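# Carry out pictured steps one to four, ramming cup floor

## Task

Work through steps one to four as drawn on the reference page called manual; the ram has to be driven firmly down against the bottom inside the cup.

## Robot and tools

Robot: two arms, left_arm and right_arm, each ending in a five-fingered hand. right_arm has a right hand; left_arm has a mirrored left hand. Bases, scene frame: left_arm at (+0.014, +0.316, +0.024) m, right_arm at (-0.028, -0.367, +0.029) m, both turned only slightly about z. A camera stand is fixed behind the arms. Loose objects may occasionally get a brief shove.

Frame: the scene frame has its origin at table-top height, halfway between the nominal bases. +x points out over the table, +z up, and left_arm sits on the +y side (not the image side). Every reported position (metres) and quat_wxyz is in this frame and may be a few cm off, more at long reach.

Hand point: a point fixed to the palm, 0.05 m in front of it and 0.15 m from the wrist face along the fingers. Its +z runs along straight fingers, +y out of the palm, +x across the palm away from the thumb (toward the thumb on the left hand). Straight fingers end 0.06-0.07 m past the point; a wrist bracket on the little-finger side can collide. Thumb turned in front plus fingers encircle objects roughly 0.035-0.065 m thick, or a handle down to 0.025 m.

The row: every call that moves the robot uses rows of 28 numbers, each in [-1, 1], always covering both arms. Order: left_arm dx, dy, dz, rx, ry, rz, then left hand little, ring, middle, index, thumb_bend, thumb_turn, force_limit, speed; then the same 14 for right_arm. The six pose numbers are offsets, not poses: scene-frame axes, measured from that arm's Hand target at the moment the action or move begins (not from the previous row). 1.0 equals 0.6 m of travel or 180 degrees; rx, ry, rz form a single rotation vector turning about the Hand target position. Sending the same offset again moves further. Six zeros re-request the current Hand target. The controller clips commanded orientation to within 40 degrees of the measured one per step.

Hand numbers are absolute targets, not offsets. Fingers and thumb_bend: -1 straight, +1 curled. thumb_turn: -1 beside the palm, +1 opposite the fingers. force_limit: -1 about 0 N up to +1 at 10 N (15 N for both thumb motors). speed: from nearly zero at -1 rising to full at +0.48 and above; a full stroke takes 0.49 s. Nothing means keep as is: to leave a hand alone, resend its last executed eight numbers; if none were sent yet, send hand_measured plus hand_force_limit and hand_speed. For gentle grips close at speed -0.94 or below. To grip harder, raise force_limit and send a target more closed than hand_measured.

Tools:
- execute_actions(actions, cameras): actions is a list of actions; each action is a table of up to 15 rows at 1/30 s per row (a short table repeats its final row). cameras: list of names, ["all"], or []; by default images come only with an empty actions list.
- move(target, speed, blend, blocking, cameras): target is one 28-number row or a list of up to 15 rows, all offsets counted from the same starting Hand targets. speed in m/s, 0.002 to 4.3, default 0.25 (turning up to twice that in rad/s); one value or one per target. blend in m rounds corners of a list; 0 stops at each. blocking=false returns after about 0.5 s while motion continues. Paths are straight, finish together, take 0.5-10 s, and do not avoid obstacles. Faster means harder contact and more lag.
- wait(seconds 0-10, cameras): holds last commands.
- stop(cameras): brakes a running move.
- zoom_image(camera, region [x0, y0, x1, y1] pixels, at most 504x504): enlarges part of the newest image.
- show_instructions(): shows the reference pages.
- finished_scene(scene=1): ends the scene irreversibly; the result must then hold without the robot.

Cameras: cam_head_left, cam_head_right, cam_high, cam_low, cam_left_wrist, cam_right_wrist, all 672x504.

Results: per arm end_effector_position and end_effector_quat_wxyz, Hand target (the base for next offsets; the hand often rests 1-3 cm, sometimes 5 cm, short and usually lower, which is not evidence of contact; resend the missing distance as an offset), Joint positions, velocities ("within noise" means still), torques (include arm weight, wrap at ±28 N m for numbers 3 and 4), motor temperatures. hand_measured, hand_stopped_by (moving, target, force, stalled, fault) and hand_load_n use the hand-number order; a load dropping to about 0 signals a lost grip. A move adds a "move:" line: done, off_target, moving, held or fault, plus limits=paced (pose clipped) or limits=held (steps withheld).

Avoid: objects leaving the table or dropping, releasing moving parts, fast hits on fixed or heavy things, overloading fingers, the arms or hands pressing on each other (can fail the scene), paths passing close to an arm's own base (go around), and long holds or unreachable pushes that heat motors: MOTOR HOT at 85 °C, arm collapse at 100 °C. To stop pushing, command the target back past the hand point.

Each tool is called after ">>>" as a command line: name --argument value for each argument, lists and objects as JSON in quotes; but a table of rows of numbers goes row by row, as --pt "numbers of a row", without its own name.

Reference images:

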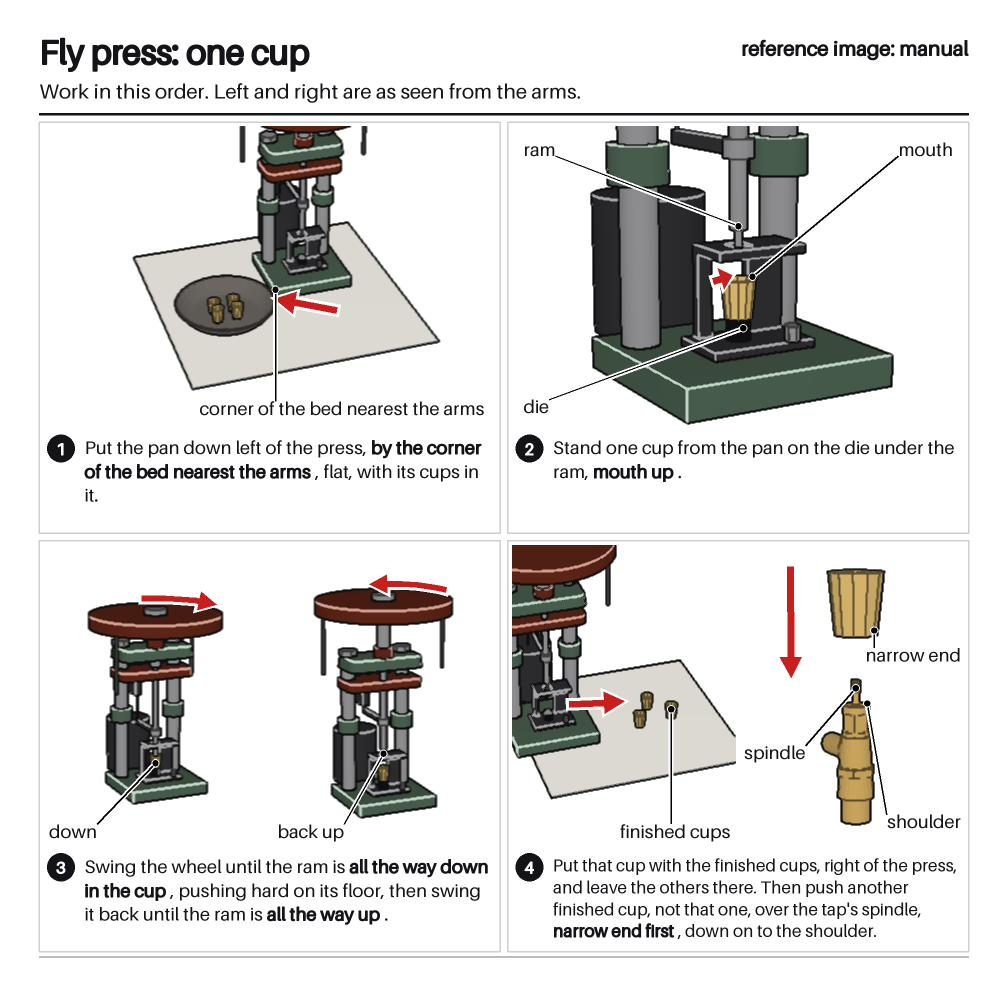

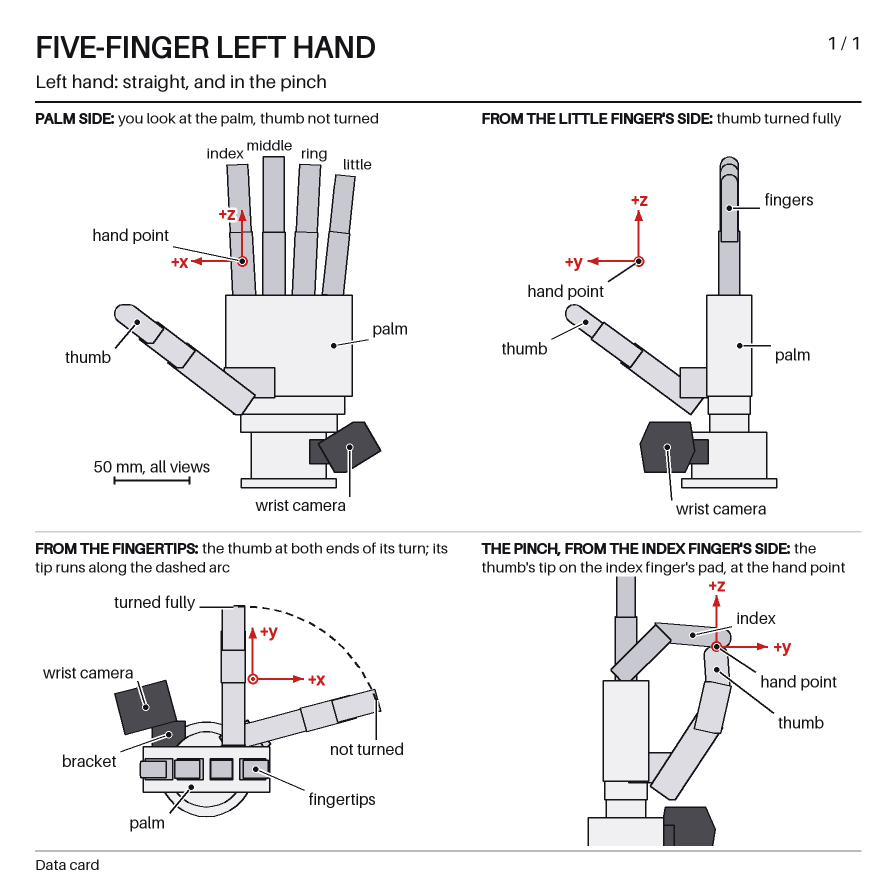

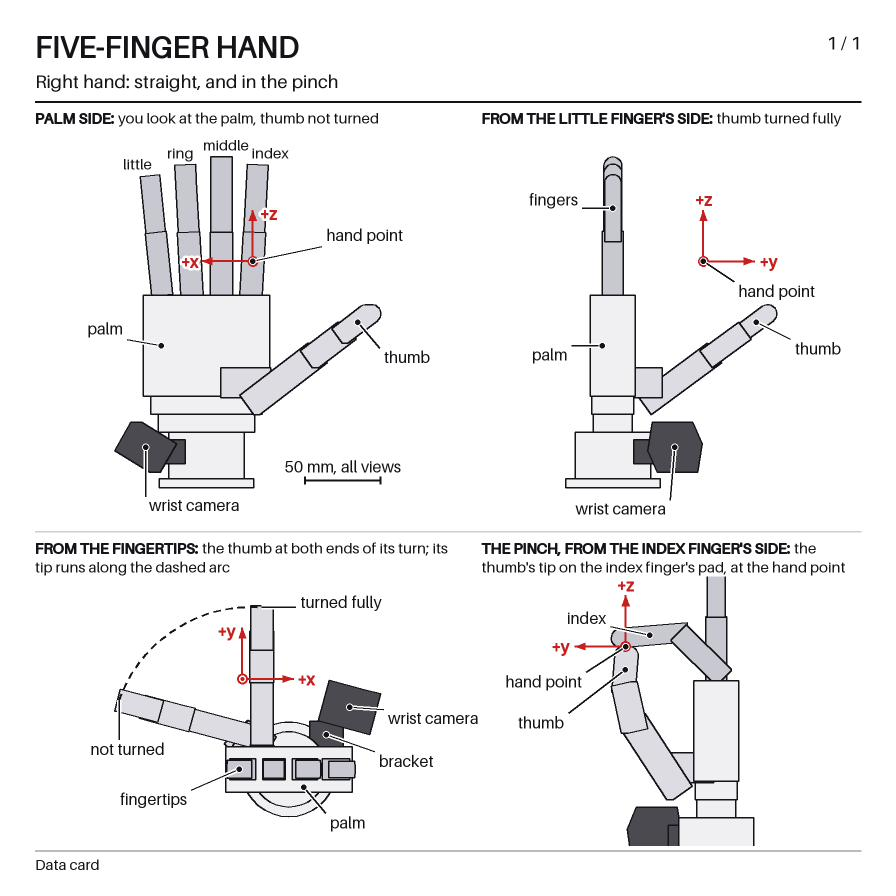

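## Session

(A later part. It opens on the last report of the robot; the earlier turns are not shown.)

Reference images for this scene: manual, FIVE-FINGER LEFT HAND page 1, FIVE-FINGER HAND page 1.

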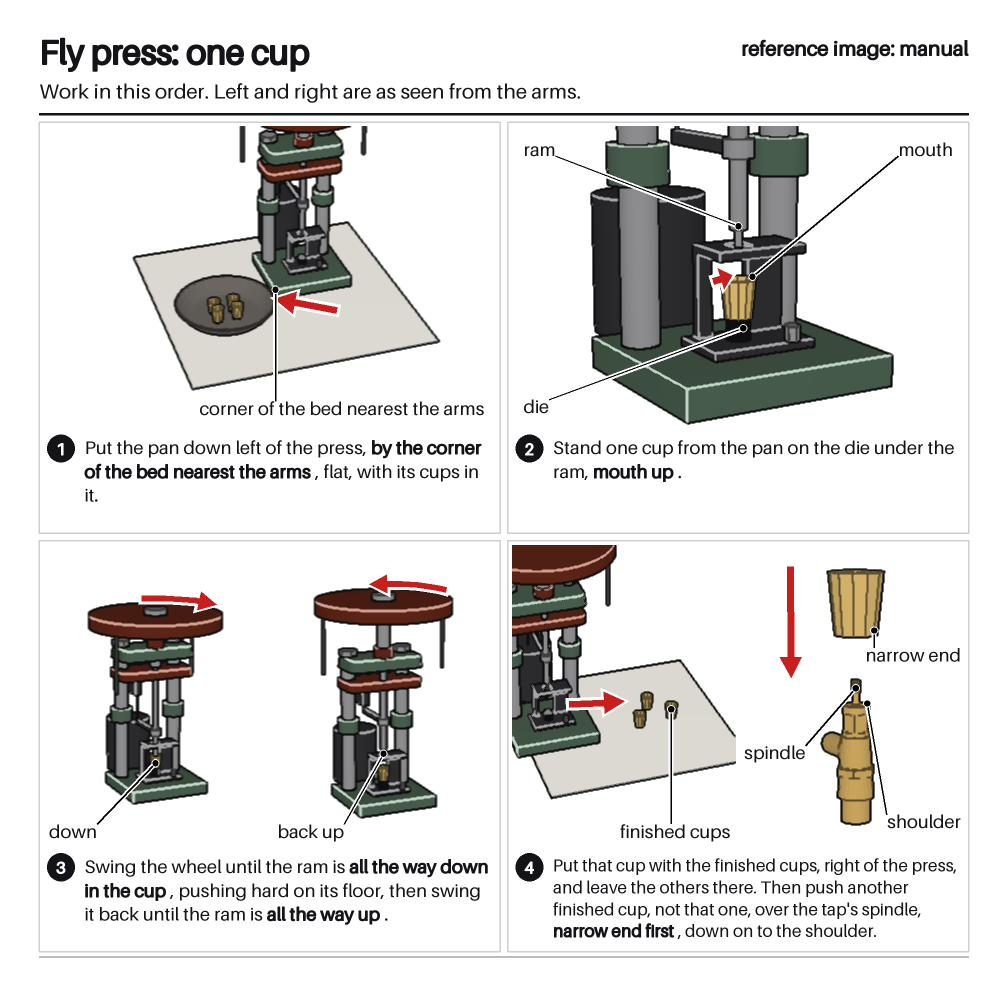

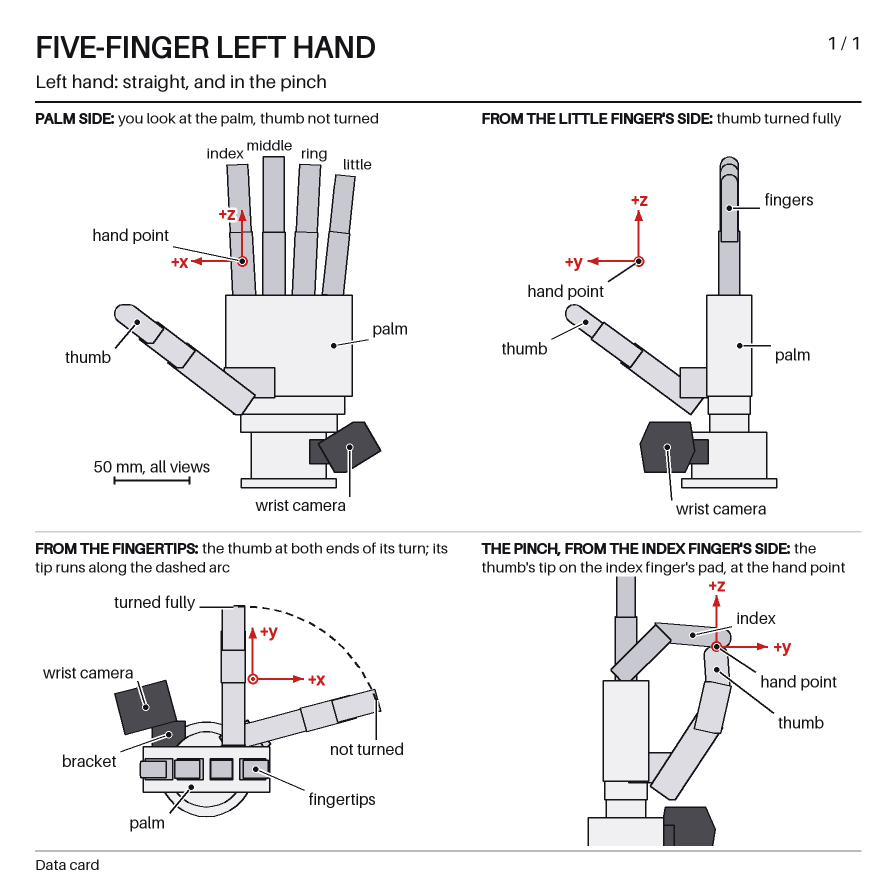

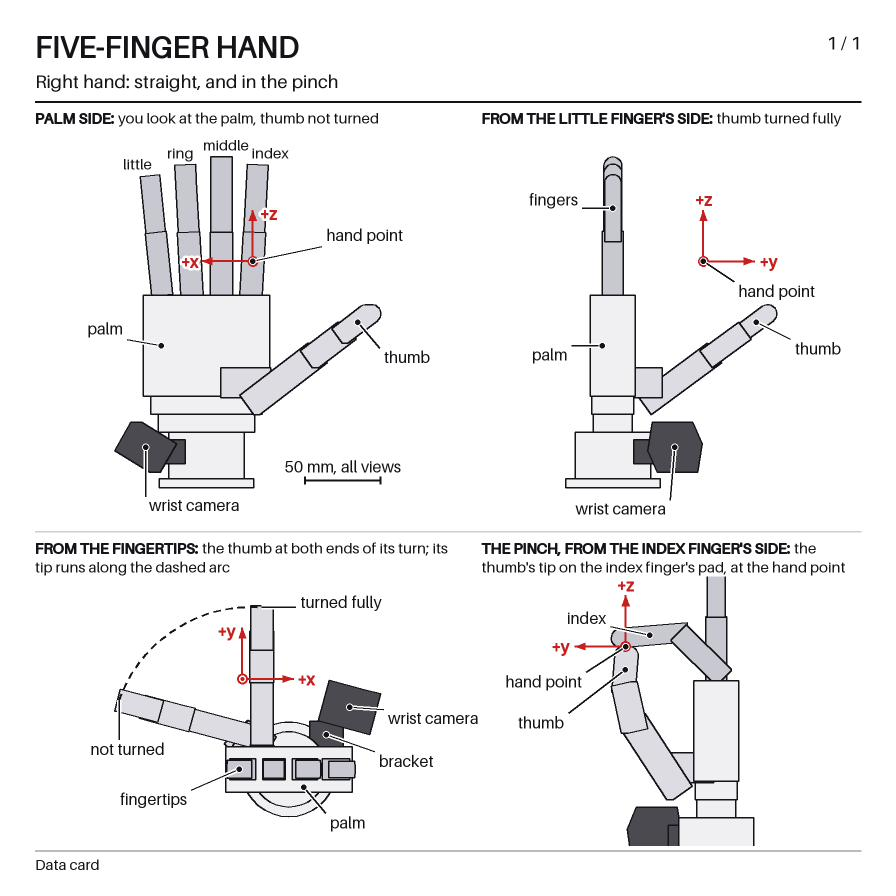

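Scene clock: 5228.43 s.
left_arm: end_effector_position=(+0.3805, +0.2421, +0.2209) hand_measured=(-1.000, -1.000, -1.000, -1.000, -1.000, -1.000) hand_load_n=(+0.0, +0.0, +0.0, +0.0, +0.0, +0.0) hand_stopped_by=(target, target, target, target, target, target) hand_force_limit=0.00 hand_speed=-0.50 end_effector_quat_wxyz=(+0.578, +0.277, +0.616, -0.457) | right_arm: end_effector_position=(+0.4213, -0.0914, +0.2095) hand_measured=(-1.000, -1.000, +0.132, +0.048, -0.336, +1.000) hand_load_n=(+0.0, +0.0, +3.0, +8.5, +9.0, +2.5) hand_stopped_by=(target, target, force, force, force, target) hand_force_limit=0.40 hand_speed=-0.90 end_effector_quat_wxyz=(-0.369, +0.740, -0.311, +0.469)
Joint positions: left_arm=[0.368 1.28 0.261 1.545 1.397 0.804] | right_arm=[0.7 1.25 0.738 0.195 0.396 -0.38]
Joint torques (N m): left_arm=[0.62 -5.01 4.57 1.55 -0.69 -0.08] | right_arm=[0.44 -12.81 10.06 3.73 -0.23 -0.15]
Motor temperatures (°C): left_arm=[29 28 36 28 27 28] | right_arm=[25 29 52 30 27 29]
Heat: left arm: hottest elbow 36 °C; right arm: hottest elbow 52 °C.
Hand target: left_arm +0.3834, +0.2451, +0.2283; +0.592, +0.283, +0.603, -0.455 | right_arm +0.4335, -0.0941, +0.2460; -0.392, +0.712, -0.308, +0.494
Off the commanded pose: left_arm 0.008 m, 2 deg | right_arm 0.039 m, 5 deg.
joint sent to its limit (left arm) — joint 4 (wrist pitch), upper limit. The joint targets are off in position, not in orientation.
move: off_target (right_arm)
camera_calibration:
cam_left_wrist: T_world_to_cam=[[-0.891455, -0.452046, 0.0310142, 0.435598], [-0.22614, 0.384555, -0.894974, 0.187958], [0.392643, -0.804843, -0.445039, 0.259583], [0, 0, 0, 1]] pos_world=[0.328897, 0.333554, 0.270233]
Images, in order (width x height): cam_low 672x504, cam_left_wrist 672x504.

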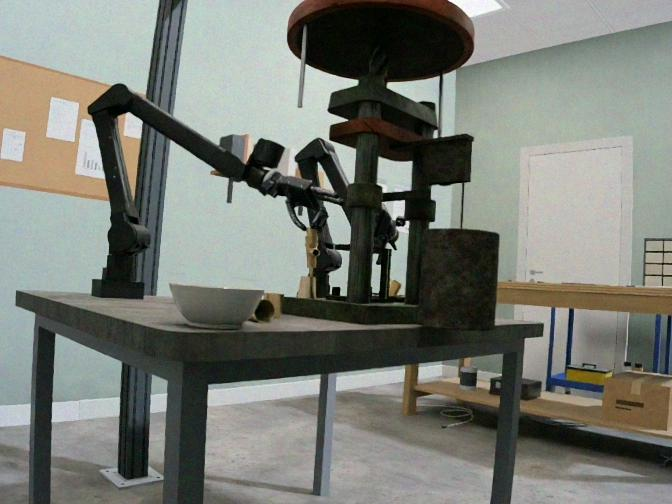

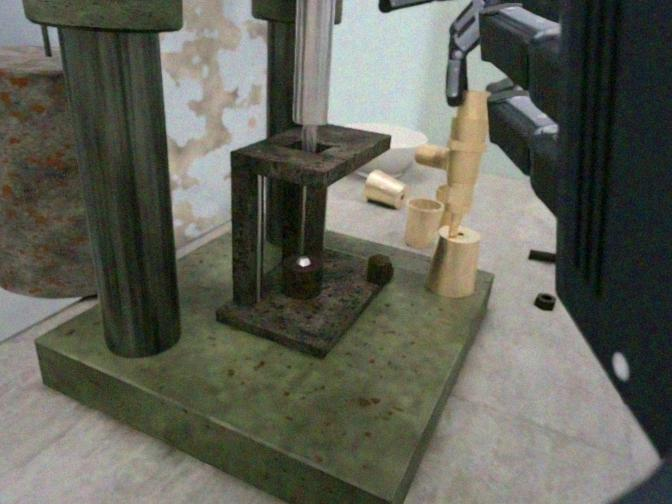

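>>> move --target '[0,0,0,0,0,0,-1,-1,-1,-1,-1,-1,0.0,-0.5,-0.0033,-0.0150,0.0167,0,0,0,-1,-1,0.25,0.2,-0.2,1.0,0.4,-0.9]' --speed 0.04 --cameras '["cam_left_wrist","cam_low"]'

>>> zoom_image --camera "cam_left_wrist" --region '[425, 160, 495, 250]'

>>> zoom_image --camera "cam_low" --region '[285, 235, 335, 300]'

Scene clock: 5241.10 s.
left_arm: end_effector_position=(+0.3805, +0.2421, +0.2209) hand_measured=(-1.000, -1.000, -1.000, -1.000, -1.000, -1.000) hand_load_n=(+0.0, +0.0, +0.0, +0.0, +0.0, +0.0) hand_stopped_by=(target, target, target, target, target, target) hand_force_limit=0.00 hand_speed=-0.50 end_effector_quat_wxyz=(+0.578, +0.277, +0.616, -0.457) | right_arm: end_effector_position=(+0.4227, -0.0980, +0.2216) hand_measured=(-1.000, -1.000, +0.132, +0.048, -0.336, +1.000) hand_load_n=(+0.0, +0.0, +3.0, +8.5, +9.5, +2.5) hand_stopped_by=(target, target, force, force, force, target) hand_force_limit=0.40 hand_speed=-0.90 end_effector_quat_wxyz=(-0.377, +0.733, -0.311, +0.473)
Joint positions: left_arm=[0.368 1.28 0.261 1.545 1.397 0.804] | right_arm=[0.683 1.221 0.735 0.193 0.379 -0.385]
Joint torques (N m): left_arm=[0.62 -4.95 4.56 1.52 -0.69 -0.08] | right_arm=[0.44 -12.92 10.52 2.24 -0.25 -0.17]
Heat: left arm: hottest elbow 36 °C; right arm: hottest elbow 51 °C.
Hand target: left_arm +0.3834, +0.2451, +0.2283; +0.592, +0.283, +0.603, -0.455 | right_arm +0.4315, -0.1031, +0.2561; -0.392, +0.712, -0.308, +0.494
Off the commanded pose: left_arm 0.008 m, 2 deg | right_arm 0.036 m, 4 deg.
joint sent to its limit (left arm) — joint 4 (wrist pitch), upper limit. The joint targets are off in position, not in orientation.
move: off_target (right_arm)
camera_calibration:
cam_left_wrist: T_world_to_cam=[[-0.891455, -0.452046, 0.0310142, 0.435598], [-0.22614, 0.384555, -0.894974, 0.187958], [0.392643, -0.804843, -0.445039, 0.259583], [0, 0, 0, 1]] pos_world=[0.328897, 0.333554, 0.270233]
Images, in order (width x height): cam_low 672x504, cam_left_wrist 672x504.

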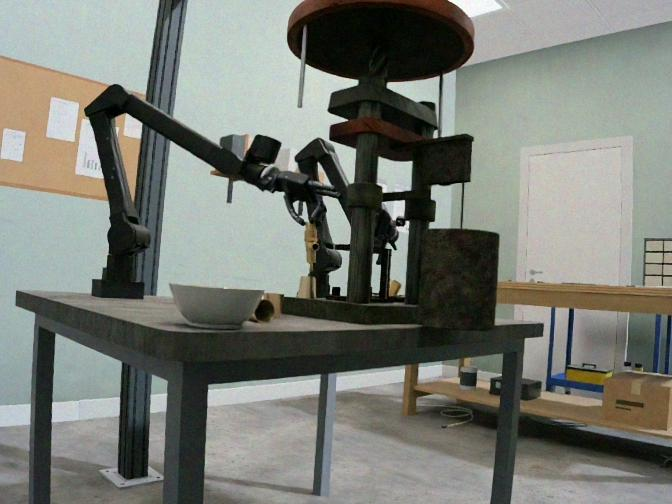

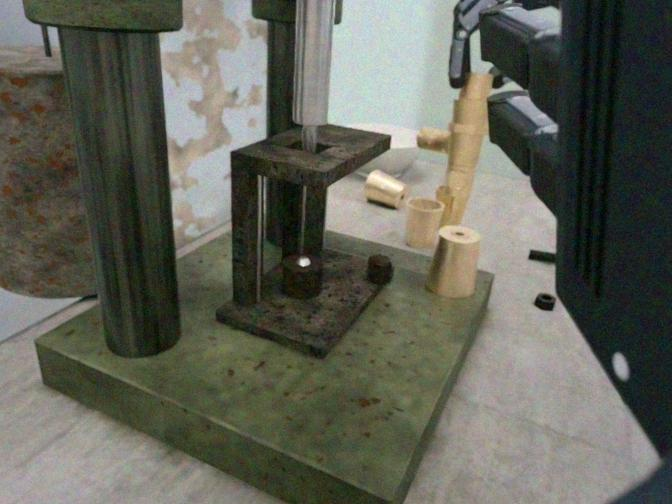

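Scaled by 5.600.

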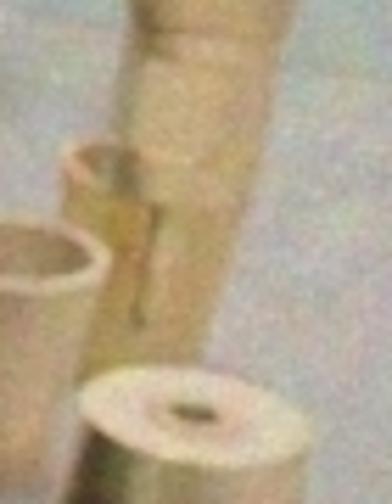

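Scaled by 7.754.

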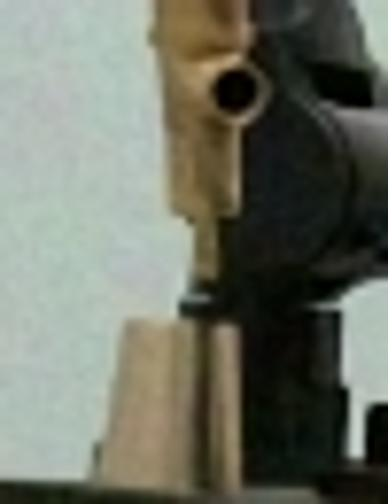

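>>> move --target '[0,0,0,0,0,0,-1,-1,-1,-1,-1,-1,0.0,-0.5,0,0,0.0,-0.0133,0.0134,-0.0053,-1,-1,0.25,0.2,-0.2,1.0,0.4,-0.9]' --speed 0.05 --cameras '["cam_left_wrist","cam_low"]'

>>> zoom_image --camera "cam_left_wrist" --region '[420, 60, 500, 250]'

>>> zoom_image --camera "cam_low" --region '[285, 215, 335, 300]'

Scene clock: 5257.80 s.
left_arm: end_effector_position=(+0.3805, +0.2421, +0.2209) hand_measured=(-1.000, -1.000, -1.000, -1.000, -1.000, -1.000) hand_load_n=(+0.0, +0.0, +0.0, +0.0, +0.0, +0.0) hand_stopped_by=(target, target, target, target, target, target) hand_force_limit=0.00 hand_speed=-0.50 end_effector_quat_wxyz=(+0.578, +0.277, +0.616, -0.457) | right_arm: end_effector_position=(+0.4163, -0.1080, +0.2089) hand_measured=(-1.000, -1.000, +0.132, +0.048, -0.336, +1.000) hand_load_n=(+0.0, +0.0, +2.5, +9.0, +10.0, +2.5) hand_stopped_by=(target, target, force, force, force, target) hand_force_limit=0.40 hand_speed=-0.90 end_effector_quat_wxyz=(-0.348, +0.750, -0.315, +0.465)
Joint positions: left_arm=[0.368 1.28 0.261 1.545 1.397 0.804] | right_arm=[0.681 1.218 0.738 0.119 0.396 -0.387]
Joint torques (N m): left_arm=[0.62 -4.89 4.56 1.55 -0.69 -0.08] | right_arm=[1.14 -12.1 13.89 1.35 0.27 -0.14]
Heat: left arm: hottest elbow 36 °C; right arm: hottest elbow 51 °C.
Hand target: left_arm +0.3834, +0.2451, +0.2283; +0.592, +0.283, +0.603, -0.455 | right_arm +0.4315, -0.1031, +0.2561; -0.367, +0.728, -0.312, +0.489
Off the commanded pose: left_arm 0.008 m, 2 deg | right_arm 0.050 m, 4 deg.
joint sent to its limit (left arm) — joint 4 (wrist pitch), upper limit. The joint targets are off in position, not in orientation.
move: off_target (right_arm)
camera_calibration:
cam_left_wrist: T_world_to_cam=[[-0.891455, -0.452046, 0.0310142, 0.435598], [-0.22614, 0.384555, -0.894974, 0.187958], [0.392643, -0.804843, -0.445039, 0.259583], [0, 0, 0, 1]] pos_world=[0.328897, 0.333554, 0.270233]
Images, in order (width x height): cam_low 672x504, cam_left_wrist 672x504.

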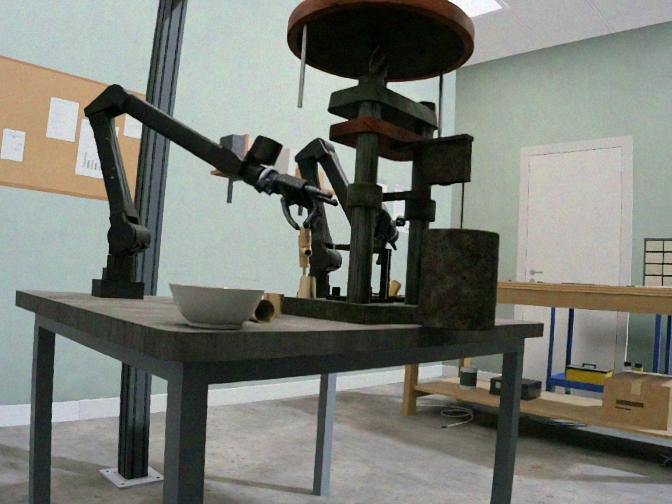

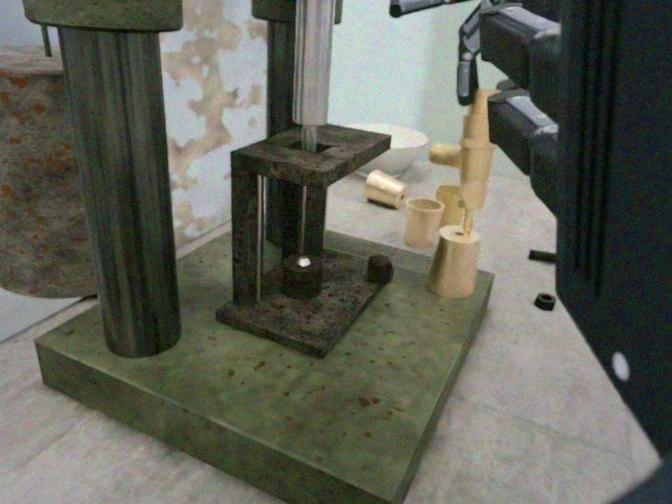

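Scaled by 2.653.

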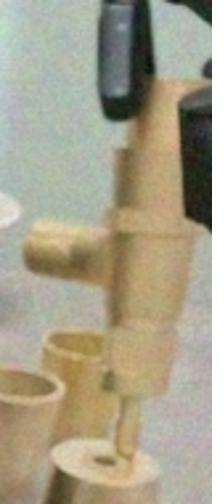

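Scaled by 5.929.

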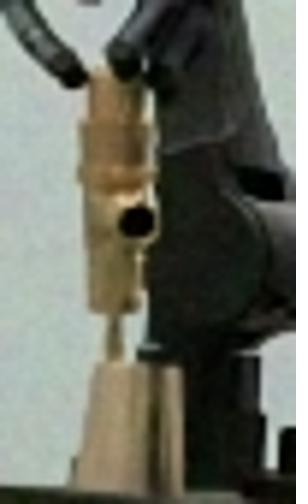

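>>> zoom_image --camera "cam_left_wrist" --region '[430, 190, 490, 250]'

>>> zoom_image --camera "cam_low" --region '[290, 255, 330, 300]'

Scaled by 8.400.

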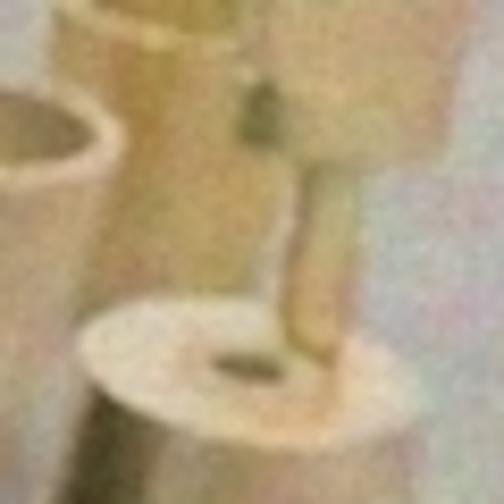

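Scaled by 11.200.

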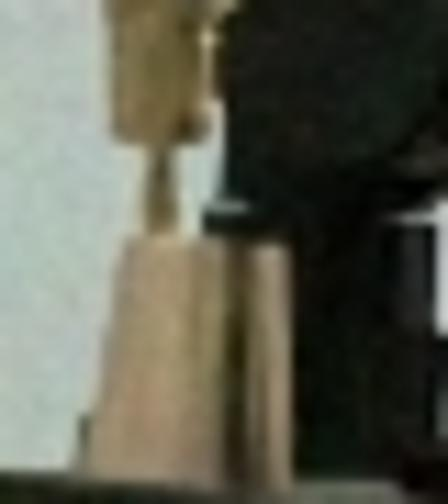

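>>> move --target '[0,0,0,0,0,0,-1,-1,-1,-1,-1,-1,0.0,-0.5,0.0083,0.0142,0.0083,0,0,0,-1,-1,0.25,0.2,-0.2,1.0,0.4,-0.9]' --speed 0.04 --cameras '["cam_left_wrist","cam_low"]'

>>> zoom_image --camera "cam_left_wrist" --region '[430, 180, 500, 250]'

>>> zoom_image --camera "cam_low" --region '[290, 245, 330, 300]'

Scene clock: 5301.80 s.
left_arm: end_effector_position=(+0.3805, +0.2421, +0.2209) hand_measured=(-1.000, -1.000, -1.000, -1.000, -1.000, -1.000) hand_load_n=(+0.0, +0.0, +0.0, +0.0, +0.0, +0.0) hand_stopped_by=(target, target, target, target, target, target) hand_force_limit=0.00 hand_speed=-0.50 end_effector_quat_wxyz=(+0.578, +0.277, +0.616, -0.457) | right_arm: end_effector_position=(+0.4179, -0.1095, +0.2119) hand_measured=(-1.000, -1.000, +0.132, +0.048, -0.336, +1.000) hand_load_n=(+0.0, +0.0, +1.0, +9.5, +9.0, +1.5) hand_stopped_by=(target, target, force, force, force, target) hand_force_limit=0.40 hand_speed=-0.90 end_effector_quat_wxyz=(-0.342, +0.752, -0.318, +0.466)
Joint positions: left_arm=[0.368 1.28 0.261 1.545 1.397 0.804] | right_arm=[0.68 1.218 0.752 0.096 0.403 -0.387]
Joint torques (N m): left_arm=[0.67 -4.95 4.56 1.55 -0.69 -0.08] | right_arm=[1.96 -10.87 15.17 1.77 0.34 -0.1]
Heat: left arm: hottest elbow 36 °C; right arm: hottest elbow 54 °C.
Hand target: left_arm +0.3834, +0.2451, +0.2283; +0.592, +0.283, +0.603, -0.455 | right_arm +0.4365, -0.0946, +0.2610; -0.367, +0.728, -0.312, +0.489
Off the commanded pose: left_arm 0.008 m, 2 deg | right_arm 0.055 m, 5 deg.
joint sent to its limit (left arm) — joint 4 (wrist pitch), upper limit. The joint targets are off in position, not in orientation.
move: off_target (right_arm)
camera_calibration:
cam_left_wrist: T_world_to_cam=[[-0.891455, -0.452046, 0.0310142, 0.435598], [-0.22614, 0.384555, -0.894974, 0.187958], [0.392643, -0.804843, -0.445039, 0.259583], [0, 0, 0, 1]] pos_world=[0.328897, 0.333554, 0.270233]
Images, in order (width x height): cam_low 672x504, cam_left_wrist 672x504.

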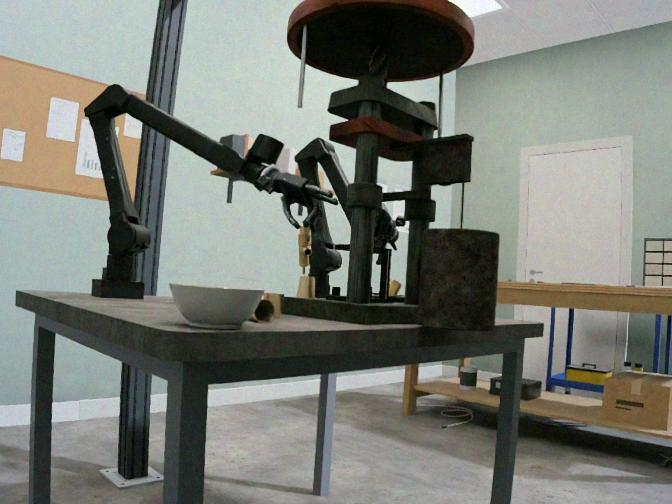

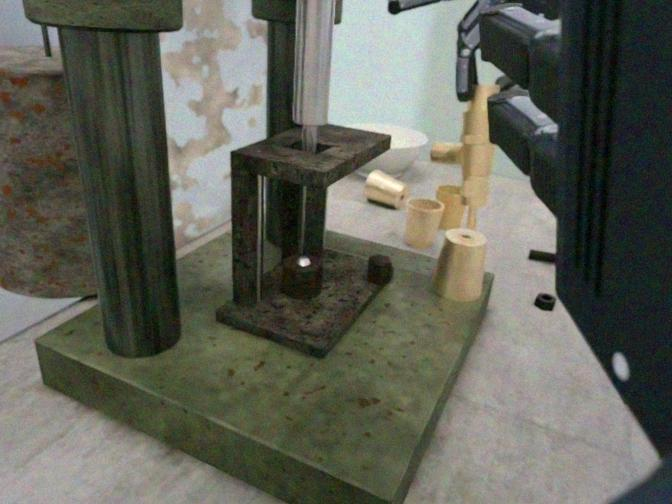

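Scaled by 7.200.

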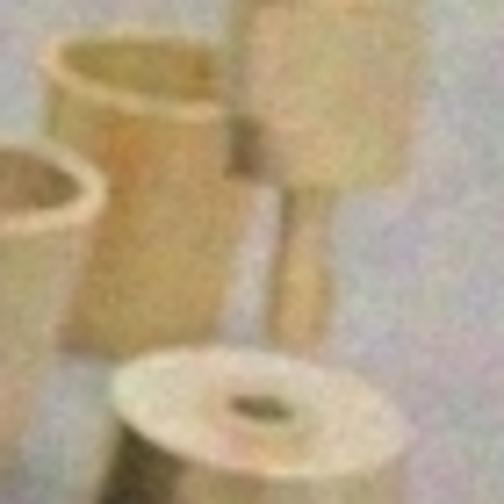

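Scaled by 9.164.

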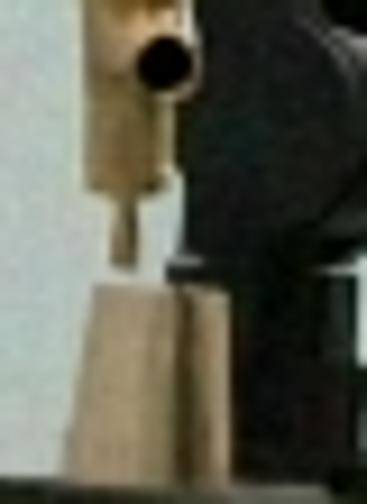

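>>> move --target '[0,0,0,0,0,0,-1,-1,-1,-1,-1,-1,0.0,-0.5,0.0,0.0200,0.0083,0,0,0,-1,-1,0.25,0.2,-0.2,1.0,0.4,-0.9]' --speed 0.04 --cameras '["cam_left_wrist","cam_low"]'

>>> zoom_image --camera "cam_left_wrist" --region '[430, 180, 500, 250]'

>>> zoom_image --camera "cam_low" --region '[290, 245, 330, 300]'

Scene clock: 5316.63 s.
left_arm: end_effector_position=(+0.3805, +0.2421, +0.2209) hand_measured=(-1.000, -1.000, -1.000, -1.000, -1.000, -1.000) hand_load_n=(+0.0, +0.0, +0.0, +0.0, +0.0, +0.0) hand_stopped_by=(target, target, target, target, target, target) hand_force_limit=0.00 hand_speed=-0.50 end_effector_quat_wxyz=(+0.578, +0.277, +0.616, -0.457) | right_arm: end_effector_position=(+0.4200, -0.0997, +0.2219) hand_measured=(-1.000, -1.000, +0.132, +0.048, -0.336, +1.000) hand_load_n=(+0.0, +0.0, +1.0, +9.0, +9.0, +1.5) hand_stopped_by=(target, target, force, force, force, target) hand_force_limit=0.40 hand_speed=-0.90 end_effector_quat_wxyz=(-0.343, +0.749, -0.316, +0.470)
Joint positions: left_arm=[0.368 1.28 0.261 1.545 1.397 0.804] | right_arm=[0.7 1.225 0.781 0.083 0.425 -0.387]
Joint torques (N m): left_arm=[0.67 -5.07 4.56 1.51 -0.69 -0.08] | right_arm=[1.79 -10.11 15.02 1.69 0.37 -0.02]
Motor temperatures (°C): left_arm=[29 28 36 28 27 28] | right_arm=[25 30 57 29 27 29]
Heat: left arm: hottest elbow 36 °C; right arm: hottest elbow 57 °C.
Hand target: left_arm +0.3834, +0.2451, +0.2283; +0.592, +0.283, +0.603, -0.455 | right_arm +0.4365, -0.0826, +0.2660; -0.367, +0.728, -0.312, +0.489
Off the commanded pose: left_arm 0.008 m, 2 deg | right_arm 0.050 m, 4 deg.
joint sent to its limit (left arm) — joint 4 (wrist pitch), upper limit. The joint targets are off in position, not in orientation.
move: off_target (right_arm)
camera_calibration:
cam_left_wrist: T_world_to_cam=[[-0.891455, -0.452046, 0.0310142, 0.435598], [-0.22614, 0.384555, -0.894974, 0.187958], [0.392643, -0.804843, -0.445039, 0.259583], [0, 0, 0, 1]] pos_world=[0.328897, 0.333554, 0.270233]
Images, in order (width x height): cam_low 672x504, cam_left_wrist 672x504.

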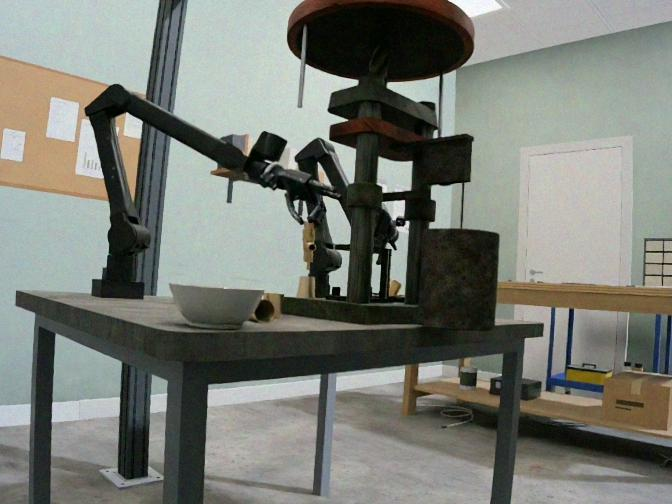

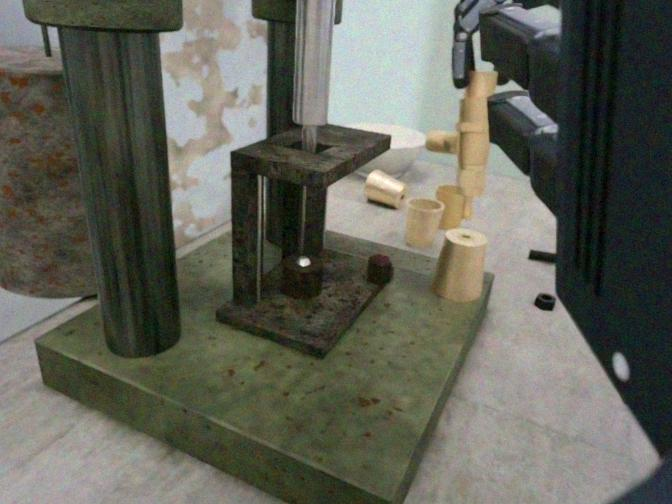

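Scaled by 7.200.

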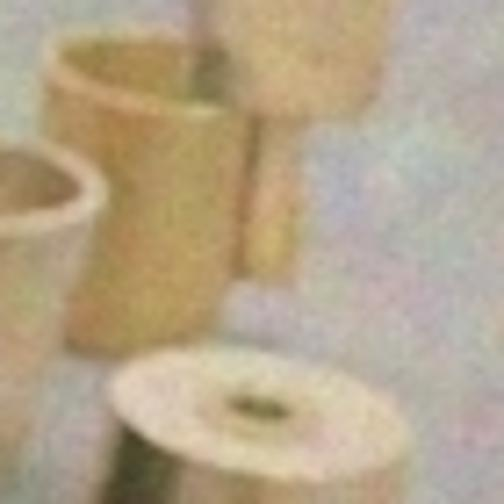

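Scaled by 9.164.

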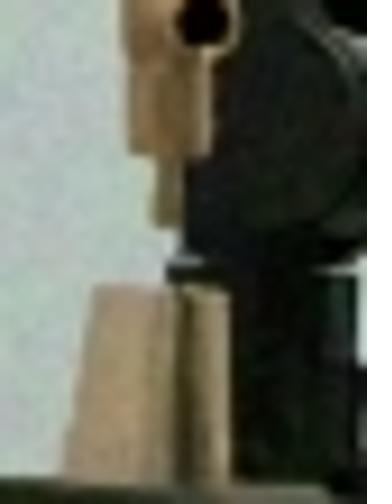

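>>> zoom_image --camera "cam_left_wrist" --region '[410, 60, 520, 240]'

>>> zoom_image --camera "cam_low" --region '[280, 200, 340, 290]'

Scaled by 2.800.

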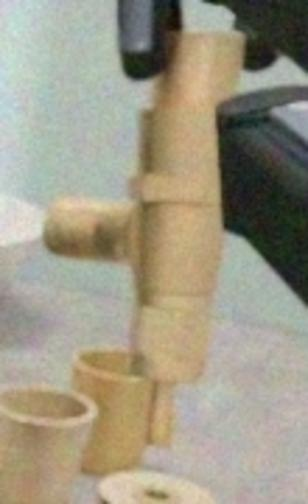

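Scaled by 5.600.

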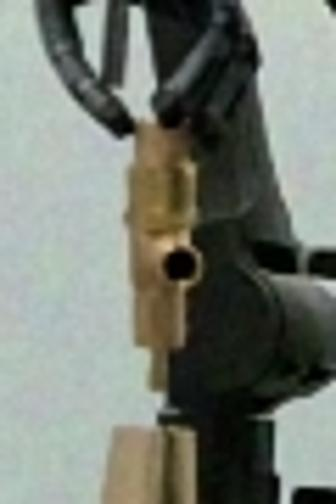

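>>> wait --seconds 0.1 --cameras '["cam_right_wrist"]'

>>> zoom_image --camera "cam_right_wrist" --region '[330, 170, 590, 430]'

Scene clock: 5351.77 s.
left_arm: end_effector_position=(+0.3805, +0.2421, +0.2209) hand_measured=(-1.000, -1.000, -1.000, -1.000, -1.000, -1.000) hand_load_n=(+0.0, +0.0, +0.0, +0.0, +0.0, +0.0) hand_stopped_by=(target, target, target, target, target, target) hand_force_limit=0.00 hand_speed=-0.50 end_effector_quat_wxyz=(+0.578, +0.277, +0.616, -0.457) | right_arm: end_effector_position=(+0.4200, -0.0997, +0.2219) hand_measured=(-1.000, -1.000, +0.132, +0.048, -0.336, +1.000) hand_load_n=(+0.0, +0.0, +1.0, +9.0, +9.0, +1.0) hand_stopped_by=(target, target, force, force, force, target) hand_force_limit=0.40 hand_speed=-0.90 end_effector_quat_wxyz=(-0.343, +0.749, -0.316, +0.470)
Joint positions: left_arm=[0.368 1.28 0.261 1.545 1.397 0.804] | right_arm=[0.7 1.225 0.781 0.083 0.425 -0.387]
Joint torques (N m): left_arm=[0.67 -4.95 4.57 1.55 -0.69 -0.07] | right_arm=[1.96 -9.99 15.08 1.69 0.37 -0.02]
Motor temperatures (°C): left_arm=[29 28 36 28 27 28] | right_arm=[25 29 58 29 27 29]
Heat: left arm: hottest elbow 36 °C; right arm: hottest elbow 58 °C.
Hand target: left_arm +0.3834, +0.2451, +0.2283; +0.592, +0.283, +0.603, -0.455 | right_arm +0.4365, -0.0826, +0.2660; -0.367, +0.728, -0.312, +0.489
Off the commanded pose: left_arm 0.008 m, 2 deg | right_arm 0.050 m, 4 deg.
wait: 0.10 s; at rest from the start
camera_calibration:
cam_right_wrist: T_world_to_cam=[[-0.0356276, -0.746103, -0.664877, 0.0916345], [-0.791748, 0.427035, -0.436779, 0.475458], [0.609808, 0.510853, -0.60594, 0.045989], [0, 0, 0, 1]] pos_world=[0.351663, -0.158162, 0.296462]
Images, in order (width x height): cam_right_wrist 672x504.

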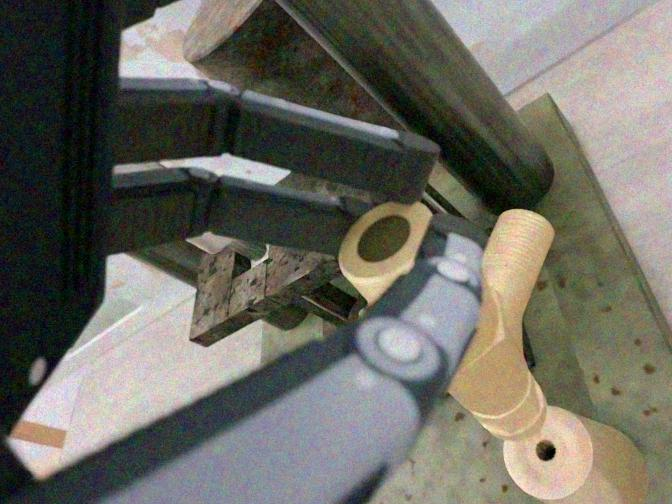

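Scaled by 1.938.

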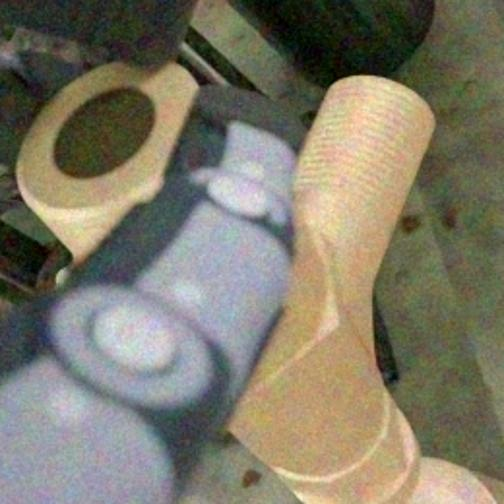

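>>> move --target '[0,0,0,0,0,0,-1,-1,-1,-1,-1,-1,0.0,-0.5,-0.0108,0.0160,0.0,-0.0239,-0.0143,0,-1,-1,0.25,0.2,-0.2,1.0,0.4,-0.9]' --speed 0.04 --cameras '["cam_left_wrist","cam_low","cam_right_wrist"]'

>>> zoom_image --camera "cam_left_wrist" --region '[410, 60, 520, 250]'

>>> zoom_image --camera "cam_low" --region '[280, 200, 340, 300]'

Scene clock: 5367.40 s.
left_arm: end_effector_position=(+0.3805, +0.2421, +0.2209) hand_measured=(-1.000, -1.000, -1.000, -1.000, -1.000, -1.000) hand_load_n=(+0.0, +0.0, +0.0, +0.0, +0.0, +0.0) hand_stopped_by=(target, target, target, target, target, target) hand_force_limit=0.00 hand_speed=-0.50 end_effector_quat_wxyz=(+0.578, +0.277, +0.616, -0.457) | right_arm: end_effector_position=(+0.4121, -0.0938, +0.2195) hand_measured=(-1.000, -1.000, +0.132, +0.048, -0.336, +1.000) hand_load_n=(+0.0, +0.0, +1.5, +9.0, +9.0, +1.5) hand_stopped_by=(target, target, force, force, force, target) hand_force_limit=0.40 hand_speed=-0.90 end_effector_quat_wxyz=(-0.315, +0.758, -0.292, +0.491)
Joint positions: left_arm=[0.368 1.28 0.261 1.545 1.397 0.804] | right_arm=[0.752 1.238 0.783 0.083 0.502 -0.446]
Joint torques (N m): left_arm=[0.67 -5.01 4.56 1.52 -0.69 -0.08] | right_arm=[1.85 -10.17 14.46 3.3 0.43 -0.21]
Motor temperatures (°C): left_arm=[29 28 36 28 27 28] | right_arm=[25 29 59 29 27 29]
Heat: left arm: hottest elbow 36 °C; right arm: hottest elbow 59 °C.
Hand target: left_arm +0.3834, +0.2451, +0.2283; +0.592, +0.283, +0.603, -0.455 | right_arm +0.4300, -0.0730, +0.2660; -0.346, +0.730, -0.285, +0.516
Off the commanded pose: left_arm 0.008 m, 2 deg | right_arm 0.054 m, 6 deg.
joint sent to its limit (left arm) — joint 4 (wrist pitch), upper limit. The joint targets are off in position, not in orientation.
move: off_target (right_arm)
camera_calibration:
cam_left_wrist: T_world_to_cam=[[-0.891455, -0.452046, 0.0310142, 0.435598], [-0.22614, 0.384555, -0.894974, 0.187958], [0.392643, -0.804843, -0.445039, 0.259583], [0, 0, 0, 1]] pos_world=[0.328897, 0.333554, 0.270233]
cam_right_wrist: T_world_to_cam=[[-0.0218129, -0.798793, -0.60121, 0.069552], [-0.781485, 0.388682, -0.488066, 0.468972], [0.623543, 0.45919, -0.632723, 0.0416255], [0, 0, 0, 1]] pos_world=[0.342056, -0.145837, 0.297042]
Images, in order (width x height): cam_low 672x504, cam_left_wrist 672x504, cam_right_wrist 672x504.

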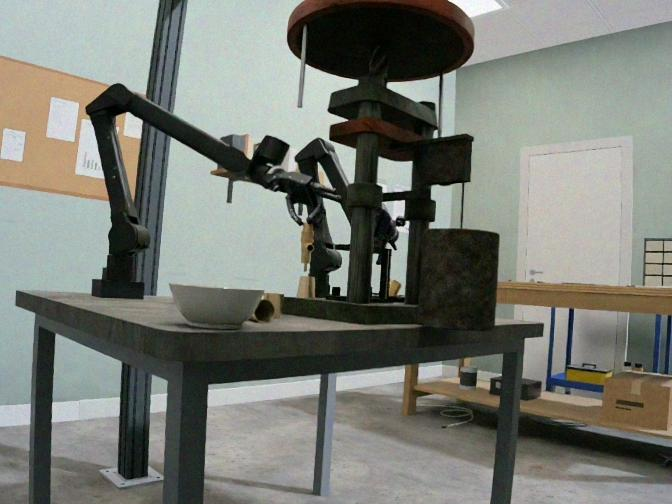

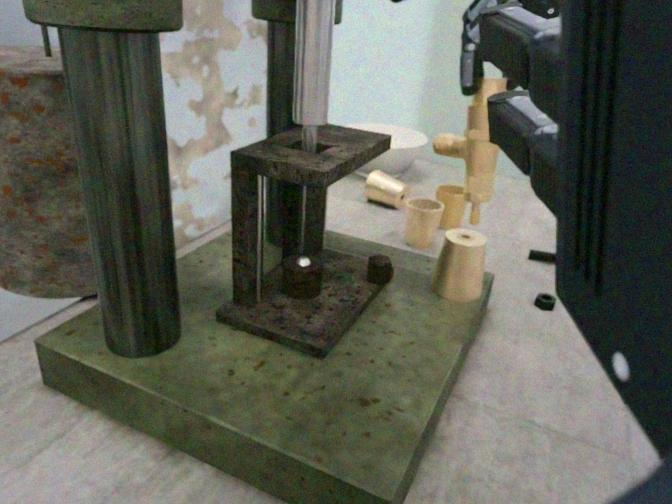

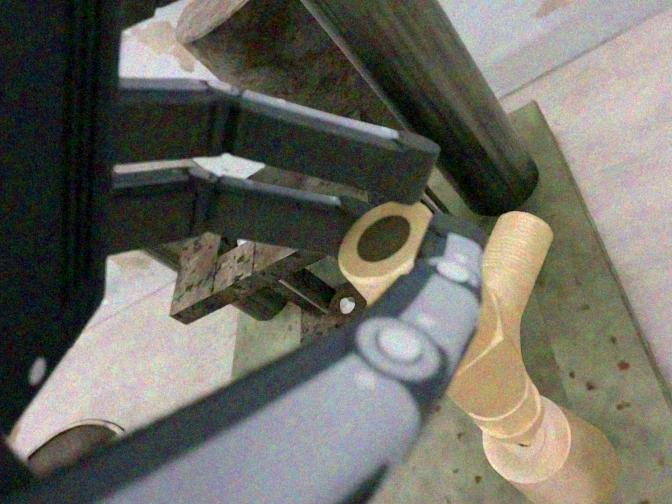

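Scaled by 2.653.

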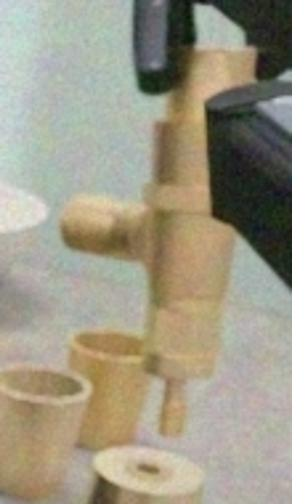

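Scaled by 5.040.

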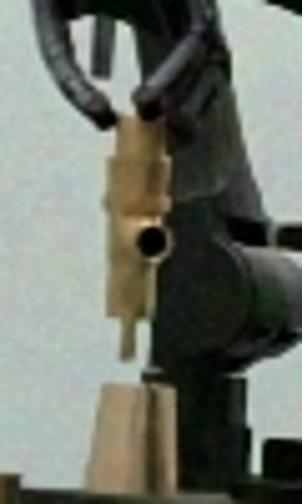

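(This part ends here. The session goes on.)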